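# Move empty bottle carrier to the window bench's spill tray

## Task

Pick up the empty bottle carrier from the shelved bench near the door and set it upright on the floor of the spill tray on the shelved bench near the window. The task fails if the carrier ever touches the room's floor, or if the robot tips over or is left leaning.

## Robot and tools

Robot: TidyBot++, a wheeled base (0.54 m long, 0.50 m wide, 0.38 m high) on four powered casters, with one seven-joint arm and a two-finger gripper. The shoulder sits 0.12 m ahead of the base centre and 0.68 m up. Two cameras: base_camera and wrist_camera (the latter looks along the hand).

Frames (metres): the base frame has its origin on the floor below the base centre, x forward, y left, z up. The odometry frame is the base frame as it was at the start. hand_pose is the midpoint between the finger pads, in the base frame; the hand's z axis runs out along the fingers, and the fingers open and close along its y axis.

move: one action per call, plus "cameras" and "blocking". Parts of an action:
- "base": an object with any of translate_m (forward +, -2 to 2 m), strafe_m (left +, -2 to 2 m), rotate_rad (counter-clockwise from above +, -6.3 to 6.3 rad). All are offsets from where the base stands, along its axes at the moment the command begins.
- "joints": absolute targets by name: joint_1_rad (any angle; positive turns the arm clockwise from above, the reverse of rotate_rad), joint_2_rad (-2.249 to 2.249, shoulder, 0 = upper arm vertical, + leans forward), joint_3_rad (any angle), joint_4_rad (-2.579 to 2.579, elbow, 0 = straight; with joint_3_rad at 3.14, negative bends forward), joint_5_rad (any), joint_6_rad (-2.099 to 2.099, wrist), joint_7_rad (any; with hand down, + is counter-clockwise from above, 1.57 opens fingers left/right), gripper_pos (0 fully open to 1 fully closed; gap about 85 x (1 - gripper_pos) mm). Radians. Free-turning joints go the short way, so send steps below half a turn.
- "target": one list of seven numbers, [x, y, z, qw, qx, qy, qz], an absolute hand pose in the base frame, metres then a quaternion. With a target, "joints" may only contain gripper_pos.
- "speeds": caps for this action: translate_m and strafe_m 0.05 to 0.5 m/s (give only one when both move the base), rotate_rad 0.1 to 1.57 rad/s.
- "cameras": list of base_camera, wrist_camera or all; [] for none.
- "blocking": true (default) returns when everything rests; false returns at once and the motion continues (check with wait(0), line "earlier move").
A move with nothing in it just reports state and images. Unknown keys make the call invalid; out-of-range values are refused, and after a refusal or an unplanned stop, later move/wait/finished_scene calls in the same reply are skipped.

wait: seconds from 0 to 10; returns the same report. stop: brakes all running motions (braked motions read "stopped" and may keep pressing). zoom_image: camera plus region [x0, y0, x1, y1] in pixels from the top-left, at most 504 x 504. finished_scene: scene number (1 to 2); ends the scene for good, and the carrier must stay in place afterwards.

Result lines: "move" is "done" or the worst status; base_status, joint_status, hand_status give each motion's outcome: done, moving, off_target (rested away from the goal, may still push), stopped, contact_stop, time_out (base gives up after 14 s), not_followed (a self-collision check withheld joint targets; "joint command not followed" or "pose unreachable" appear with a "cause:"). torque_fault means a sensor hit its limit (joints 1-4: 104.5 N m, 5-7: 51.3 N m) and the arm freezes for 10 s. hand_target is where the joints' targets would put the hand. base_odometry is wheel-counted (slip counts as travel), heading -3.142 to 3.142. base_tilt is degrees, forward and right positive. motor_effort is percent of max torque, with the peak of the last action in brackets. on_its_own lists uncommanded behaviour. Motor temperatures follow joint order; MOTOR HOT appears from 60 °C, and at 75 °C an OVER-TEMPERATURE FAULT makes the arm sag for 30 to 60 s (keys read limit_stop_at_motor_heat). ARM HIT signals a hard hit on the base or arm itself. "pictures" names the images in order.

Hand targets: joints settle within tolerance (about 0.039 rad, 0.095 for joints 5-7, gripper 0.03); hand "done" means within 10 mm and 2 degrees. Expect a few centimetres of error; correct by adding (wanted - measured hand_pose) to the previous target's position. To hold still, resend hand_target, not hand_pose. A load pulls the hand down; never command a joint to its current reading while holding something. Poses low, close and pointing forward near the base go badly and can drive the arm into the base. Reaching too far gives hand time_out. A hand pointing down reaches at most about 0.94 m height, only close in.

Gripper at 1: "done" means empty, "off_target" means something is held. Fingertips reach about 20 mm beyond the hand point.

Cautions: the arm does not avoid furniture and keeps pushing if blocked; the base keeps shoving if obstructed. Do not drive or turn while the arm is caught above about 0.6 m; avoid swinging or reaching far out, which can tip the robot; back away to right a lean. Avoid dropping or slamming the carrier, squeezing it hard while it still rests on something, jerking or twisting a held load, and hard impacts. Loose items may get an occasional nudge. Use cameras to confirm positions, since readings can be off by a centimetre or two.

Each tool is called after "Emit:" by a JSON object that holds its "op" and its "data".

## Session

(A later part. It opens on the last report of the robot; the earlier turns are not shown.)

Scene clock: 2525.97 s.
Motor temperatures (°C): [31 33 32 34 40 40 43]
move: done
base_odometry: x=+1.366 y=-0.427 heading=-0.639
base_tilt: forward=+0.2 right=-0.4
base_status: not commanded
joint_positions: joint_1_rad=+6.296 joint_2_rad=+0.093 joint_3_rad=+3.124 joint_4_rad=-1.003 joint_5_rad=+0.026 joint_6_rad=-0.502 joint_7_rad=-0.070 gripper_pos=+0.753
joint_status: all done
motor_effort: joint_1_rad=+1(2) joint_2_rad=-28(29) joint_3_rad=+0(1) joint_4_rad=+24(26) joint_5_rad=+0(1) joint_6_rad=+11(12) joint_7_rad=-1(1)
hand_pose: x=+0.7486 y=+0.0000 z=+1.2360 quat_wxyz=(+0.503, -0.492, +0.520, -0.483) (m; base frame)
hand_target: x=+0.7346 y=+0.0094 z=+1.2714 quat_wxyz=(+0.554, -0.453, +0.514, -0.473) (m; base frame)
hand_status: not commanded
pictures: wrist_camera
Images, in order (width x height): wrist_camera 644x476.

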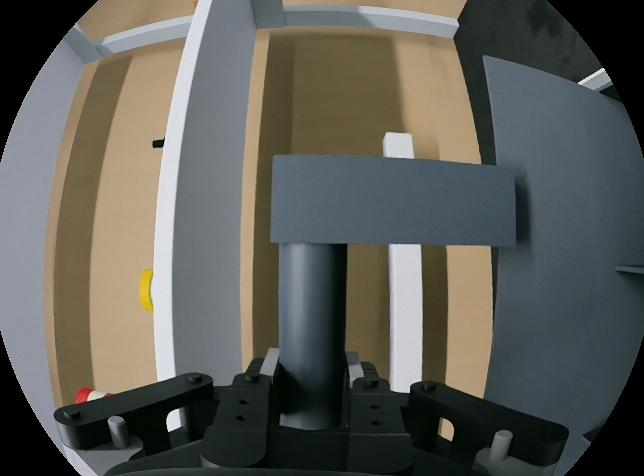

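Emit:
{"op": "move", "data": {"joints": {"joint_2_rad": -0.01, "joint_4_rad": -1.25, "joint_6_rad": -0.235}, "cameras": ["wrist_camera"]}}

Scene clock: 2571.73 s.
Motor temperatures (°C): [31 33 32 34 40 40 43]
move: done
base_odometry: x=+1.366 y=-0.427 heading=-0.639
base_tilt: forward=+0.2 right=-0.4
base_status: not commanded
joint_positions: joint_1_rad=+6.296 joint_2_rad=+0.015 joint_3_rad=+3.124 joint_4_rad=-1.253 joint_5_rad=+0.026 joint_6_rad=-0.298 joint_7_rad=-0.070 gripper_pos=+0.753
joint_status: all done
motor_effort: joint_1_rad=+1(2) joint_2_rad=-25(28) joint_3_rad=+0(1) joint_4_rad=+25(26) joint_5_rad=-1(1) joint_6_rad=+11(12) joint_7_rad=+0(1)
hand_pose: x=+0.7364 y=+0.0023 z=+1.1980 quat_wxyz=(+0.512, -0.487, +0.510, -0.490) (m; base frame)
hand_target: x=+0.7216 y=+0.0103 z=+1.2344 quat_wxyz=(+0.562, -0.445, +0.504, -0.481) (m; base frame)
hand_status: not commanded
pictures: wrist_camera
Images, in order (width x height): wrist_camera 644x476.

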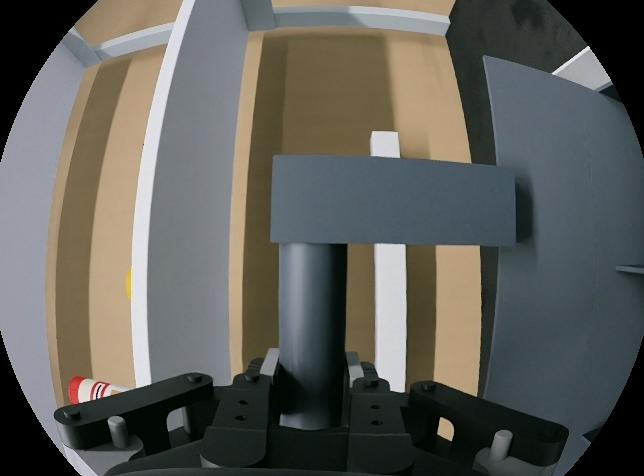

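Emit:
{"op": "move", "data": {"joints": {"joint_2_rad": -0.022, "joint_4_rad": -1.317, "joint_6_rad": -0.180}, "cameras": []}}

Emit:
{"op": "move", "data": {"joints": {"joint_2_rad": -0.03, "joint_4_rad": -1.36, "joint_6_rad": -0.145}, "cameras": ["wrist_camera"]}}

Scene clock: 2579.87 s.
Motor temperatures (°C): [31 33 32 34 40 40 43]
move: done
base_odometry: x=+1.366 y=-0.427 heading=-0.639
base_tilt: forward=+0.1 right=-0.3
base_status: not commanded
joint_positions: joint_1_rad=+6.296 joint_2_rad=+0.001 joint_3_rad=+3.124 joint_4_rad=-1.320 joint_5_rad=+0.026 joint_6_rad=-0.241 joint_7_rad=-0.070 gripper_pos=+0.753
joint_status: all done
motor_effort: joint_1_rad=+1(2) joint_2_rad=-24(26) joint_3_rad=+1(1) joint_4_rad=+25(27) joint_5_rad=+0(1) joint_6_rad=+10(12) joint_7_rad=+0(1)
hand_pose: x=+0.7350 y=+0.0028 z=+1.1831 quat_wxyz=(+0.513, -0.486, +0.509, -0.491) (m; base frame)
hand_target: x=+0.7217 y=+0.0104 z=+1.2179 quat_wxyz=(+0.562, -0.445, +0.504, -0.482) (m; base frame)
hand_status: not commanded
pictures: none
No camera images: "cameras" was empty.

Scene clock: 2580.57 s.
Motor temperatures (°C): [31 33 32 34 40 40 43]
move: done
base_odometry: x=+1.366 y=-0.427 heading=-0.639
base_tilt: forward=+0.1 right=-0.3
base_status: not commanded
joint_positions: joint_1_rad=+6.295 joint_2_rad=-0.014 joint_3_rad=+3.124 joint_4_rad=-1.354 joint_5_rad=+0.026 joint_6_rad=-0.197 joint_7_rad=-0.070 gripper_pos=+0.753
joint_status: all done
motor_effort: joint_1_rad=+0(2) joint_2_rad=-24(25) joint_3_rad=+0(1) joint_4_rad=+25(26) joint_5_rad=+0(1) joint_6_rad=+11(11) joint_7_rad=+0(1)
hand_pose: x=+0.7302 y=+0.0033 z=+1.1845 quat_wxyz=(+0.519, -0.481, +0.502, -0.497) (m; base frame)
hand_target: x=+0.7212 y=+0.0105 z=+1.2071 quat_wxyz=(+0.562, -0.445, +0.504, -0.482) (m; base frame)
hand_status: not commanded
pictures: wrist_camera
Images, in order (width x height): wrist_camera 644x476.

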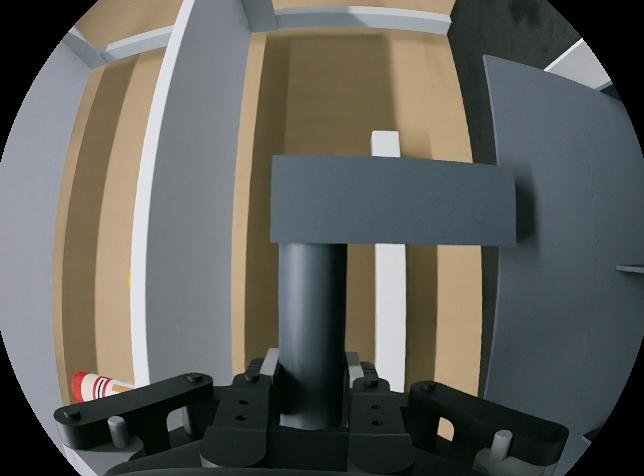

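Emit:
{"op": "move", "data": {"joints": {"joint_2_rad": -0.035, "joint_4_rad": -1.39, "joint_6_rad": -0.225}, "cameras": []}}

Emit:
{"op": "move", "data": {"joints": {"joint_2_rad": -0.04, "joint_4_rad": -1.42, "joint_6_rad": -0.21}, "cameras": ["wrist_camera"]}}

Scene clock: 2587.80 s.
Motor temperatures (°C): [31 33 32 34 40 40 43]
move: done
base_odometry: x=+1.366 y=-0.427 heading=-0.639
base_tilt: forward=+0.2 right=-0.3
base_status: not commanded
joint_positions: joint_1_rad=+6.292 joint_2_rad=-0.029 joint_3_rad=+3.124 joint_4_rad=-1.366 joint_5_rad=+0.026 joint_6_rad=-0.210 joint_7_rad=-0.070 gripper_pos=+0.753
joint_status: all done
motor_effort: joint_1_rad=+2(3) joint_2_rad=-20(24) joint_3_rad=+2(2) joint_4_rad=+21(25) joint_5_rad=-1(2) joint_6_rad=+7(10) joint_7_rad=-2(2)
hand_pose: x=+0.7234 y=+0.0051 z=+1.1829 quat_wxyz=(+0.518, -0.484, +0.504, -0.494) (m; base frame)
hand_target: x=+0.7223 y=+0.0105 z=+1.1667 quat_wxyz=(+0.534, -0.470, +0.533, -0.458) (m; base frame)
hand_status: not commanded
pictures: none
No camera images: "cameras" was empty.

Scene clock: 2588.47 s.
Motor temperatures (°C): [31 33 32 34 40 40 43]
move: done
base_odometry: x=+1.366 y=-0.427 heading=-0.639
base_tilt: forward=+0.1 right=-0.4
base_status: not commanded
joint_positions: joint_1_rad=+6.292 joint_2_rad=-0.044 joint_3_rad=+3.124 joint_4_rad=-1.384 joint_5_rad=+0.026 joint_6_rad=-0.206 joint_7_rad=-0.070 gripper_pos=+0.753
joint_status: all done
motor_effort: joint_1_rad=+1(4) joint_2_rad=-18(21) joint_3_rad=+2(3) joint_4_rad=+19(21) joint_5_rad=-1(3) joint_6_rad=+6(7) joint_7_rad=-3(3)
hand_pose: x=+0.7177 y=+0.0053 z=+1.1814 quat_wxyz=(+0.518, -0.484, +0.504, -0.494) (m; base frame)
hand_target: x=+0.7217 y=+0.0106 z=+1.1559 quat_wxyz=(+0.532, -0.472, +0.535, -0.456) (m; base frame)
hand_status: not commanded
pictures: wrist_camera
Images, in order (width x height): wrist_camera 644x476.

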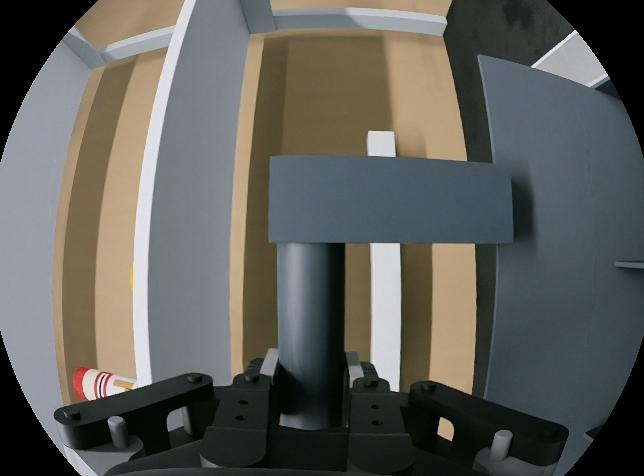

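Emit:
{"op": "move", "data": {"joints": {"gripper_pos": 0.66}, "cameras": ["wrist_camera"]}}

Scene clock: 2596.83 s.
Motor temperatures (°C): [31 33 32 34 40 40 43]
move: done
base_odometry: x=+1.366 y=-0.427 heading=-0.639
base_tilt: forward=+0.1 right=-0.4
base_status: not commanded
joint_positions: joint_1_rad=+6.292 joint_2_rad=-0.046 joint_3_rad=+3.124 joint_4_rad=-1.394 joint_5_rad=+0.024 joint_6_rad=-0.206 joint_7_rad=-0.075 gripper_pos=+0.660
joint_status: all done
motor_effort: joint_1_rad=+1(3) joint_2_rad=-18(20) joint_3_rad=+0(2) joint_4_rad=+19(22) joint_5_rad=+0(3) joint_6_rad=+6(8) joint_7_rad=+0(3)
hand_pose: x=+0.7174 y=+0.0054 z=+1.1767 quat_wxyz=(+0.518, -0.484, +0.507, -0.490) (m; base frame)
hand_target: x=+0.7217 y=+0.0106 z=+1.1559 quat_wxyz=(+0.532, -0.472, +0.535, -0.456) (m; base frame)
hand_status: not commanded
pictures: wrist_camera
Images, in order (width x height): wrist_camera 644x476.

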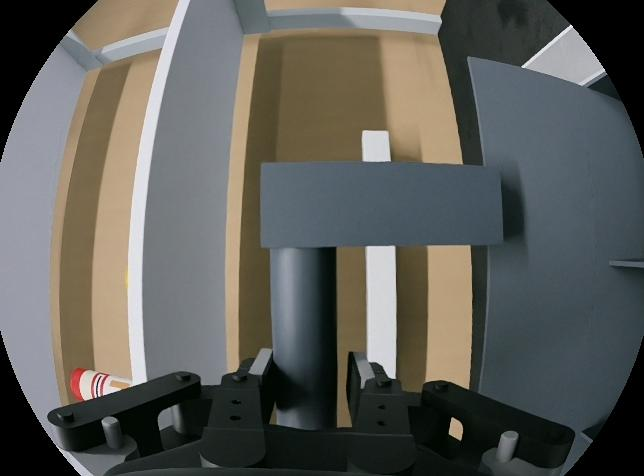

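Emit:
{"op": "move", "data": {"joints": {"gripper_pos": 0.0}, "cameras": ["wrist_camera"]}}

Scene clock: 2603.17 s.
Motor temperatures (°C): [31 33 32 34 40 40 43]
move: done
base_odometry: x=+1.366 y=-0.427 heading=-0.639
base_tilt: forward=+0.1 right=-0.4
base_status: not commanded
joint_positions: joint_1_rad=+6.292 joint_2_rad=-0.046 joint_3_rad=+3.124 joint_4_rad=-1.403 joint_5_rad=+0.024 joint_6_rad=-0.206 joint_7_rad=-0.075 gripper_pos=+0.000
joint_status: all done
motor_effort: joint_1_rad=+0(2) joint_2_rad=-19(20) joint_3_rad=+0(1) joint_4_rad=+21(22) joint_5_rad=+1(1) joint_6_rad=+8(8) joint_7_rad=+0(0)
hand_pose: x=+0.7180 y=+0.0054 z=+1.1712 quat_wxyz=(+0.515, -0.486, +0.510, -0.488) (m; base frame)
hand_target: x=+0.7217 y=+0.0106 z=+1.1559 quat_wxyz=(+0.532, -0.472, +0.535, -0.456) (m; base frame)
hand_status: not commanded
pictures: wrist_camera
Images, in order (width x height): wrist_camera 644x476.

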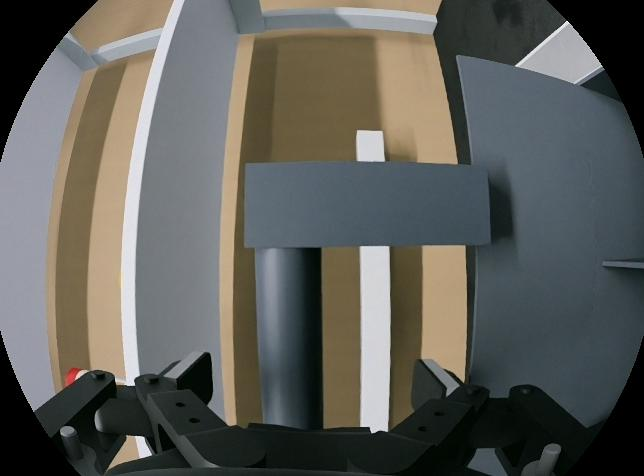

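Emit:
{"op": "move", "data": {"base": {"translate_m": -0.3}, "speeds": {"translate_m": 0.15}, "cameras": ["wrist_camera"]}}

Scene clock: 2610.30 s.
Motor temperatures (°C): [31 33 32 34 40 40 43]
move: done
base_odometry: x=+1.125 y=-0.248 heading=-0.639
base_tilt: forward=+0.1 right=-0.3
base_status: done
joint_positions: joint_1_rad=+6.292 joint_2_rad=-0.052 joint_3_rad=+3.124 joint_4_rad=-1.404 joint_5_rad=+0.024 joint_6_rad=-0.206 joint_7_rad=-0.075 gripper_pos=+0.000
joint_status: not commanded
motor_effort: joint_1_rad=+1(2) joint_2_rad=-20(25) joint_3_rad=+0(1) joint_4_rad=+22(23) joint_5_rad=+0(1) joint_6_rad=+8(9) joint_7_rad=+0(1)
hand_pose: x=+0.7152 y=+0.0054 z=+1.1742 quat_wxyz=(+0.517, -0.485, +0.508, -0.489) (m; base frame)
hand_target: x=+0.7217 y=+0.0106 z=+1.1559 quat_wxyz=(+0.532, -0.472, +0.535, -0.456) (m; base frame)
hand_status: not commanded
pictures: wrist_camera
Images, in order (width x height): wrist_camera 644x476.

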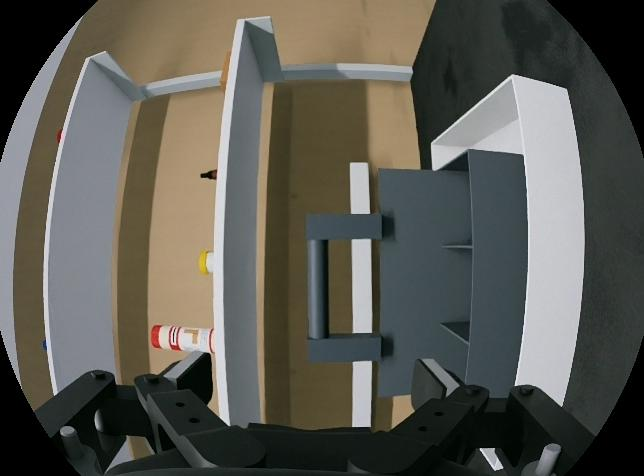

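Emit:
{"op": "finished_scene", "data": {"scene": 1}}

The scene is finished: the task was done.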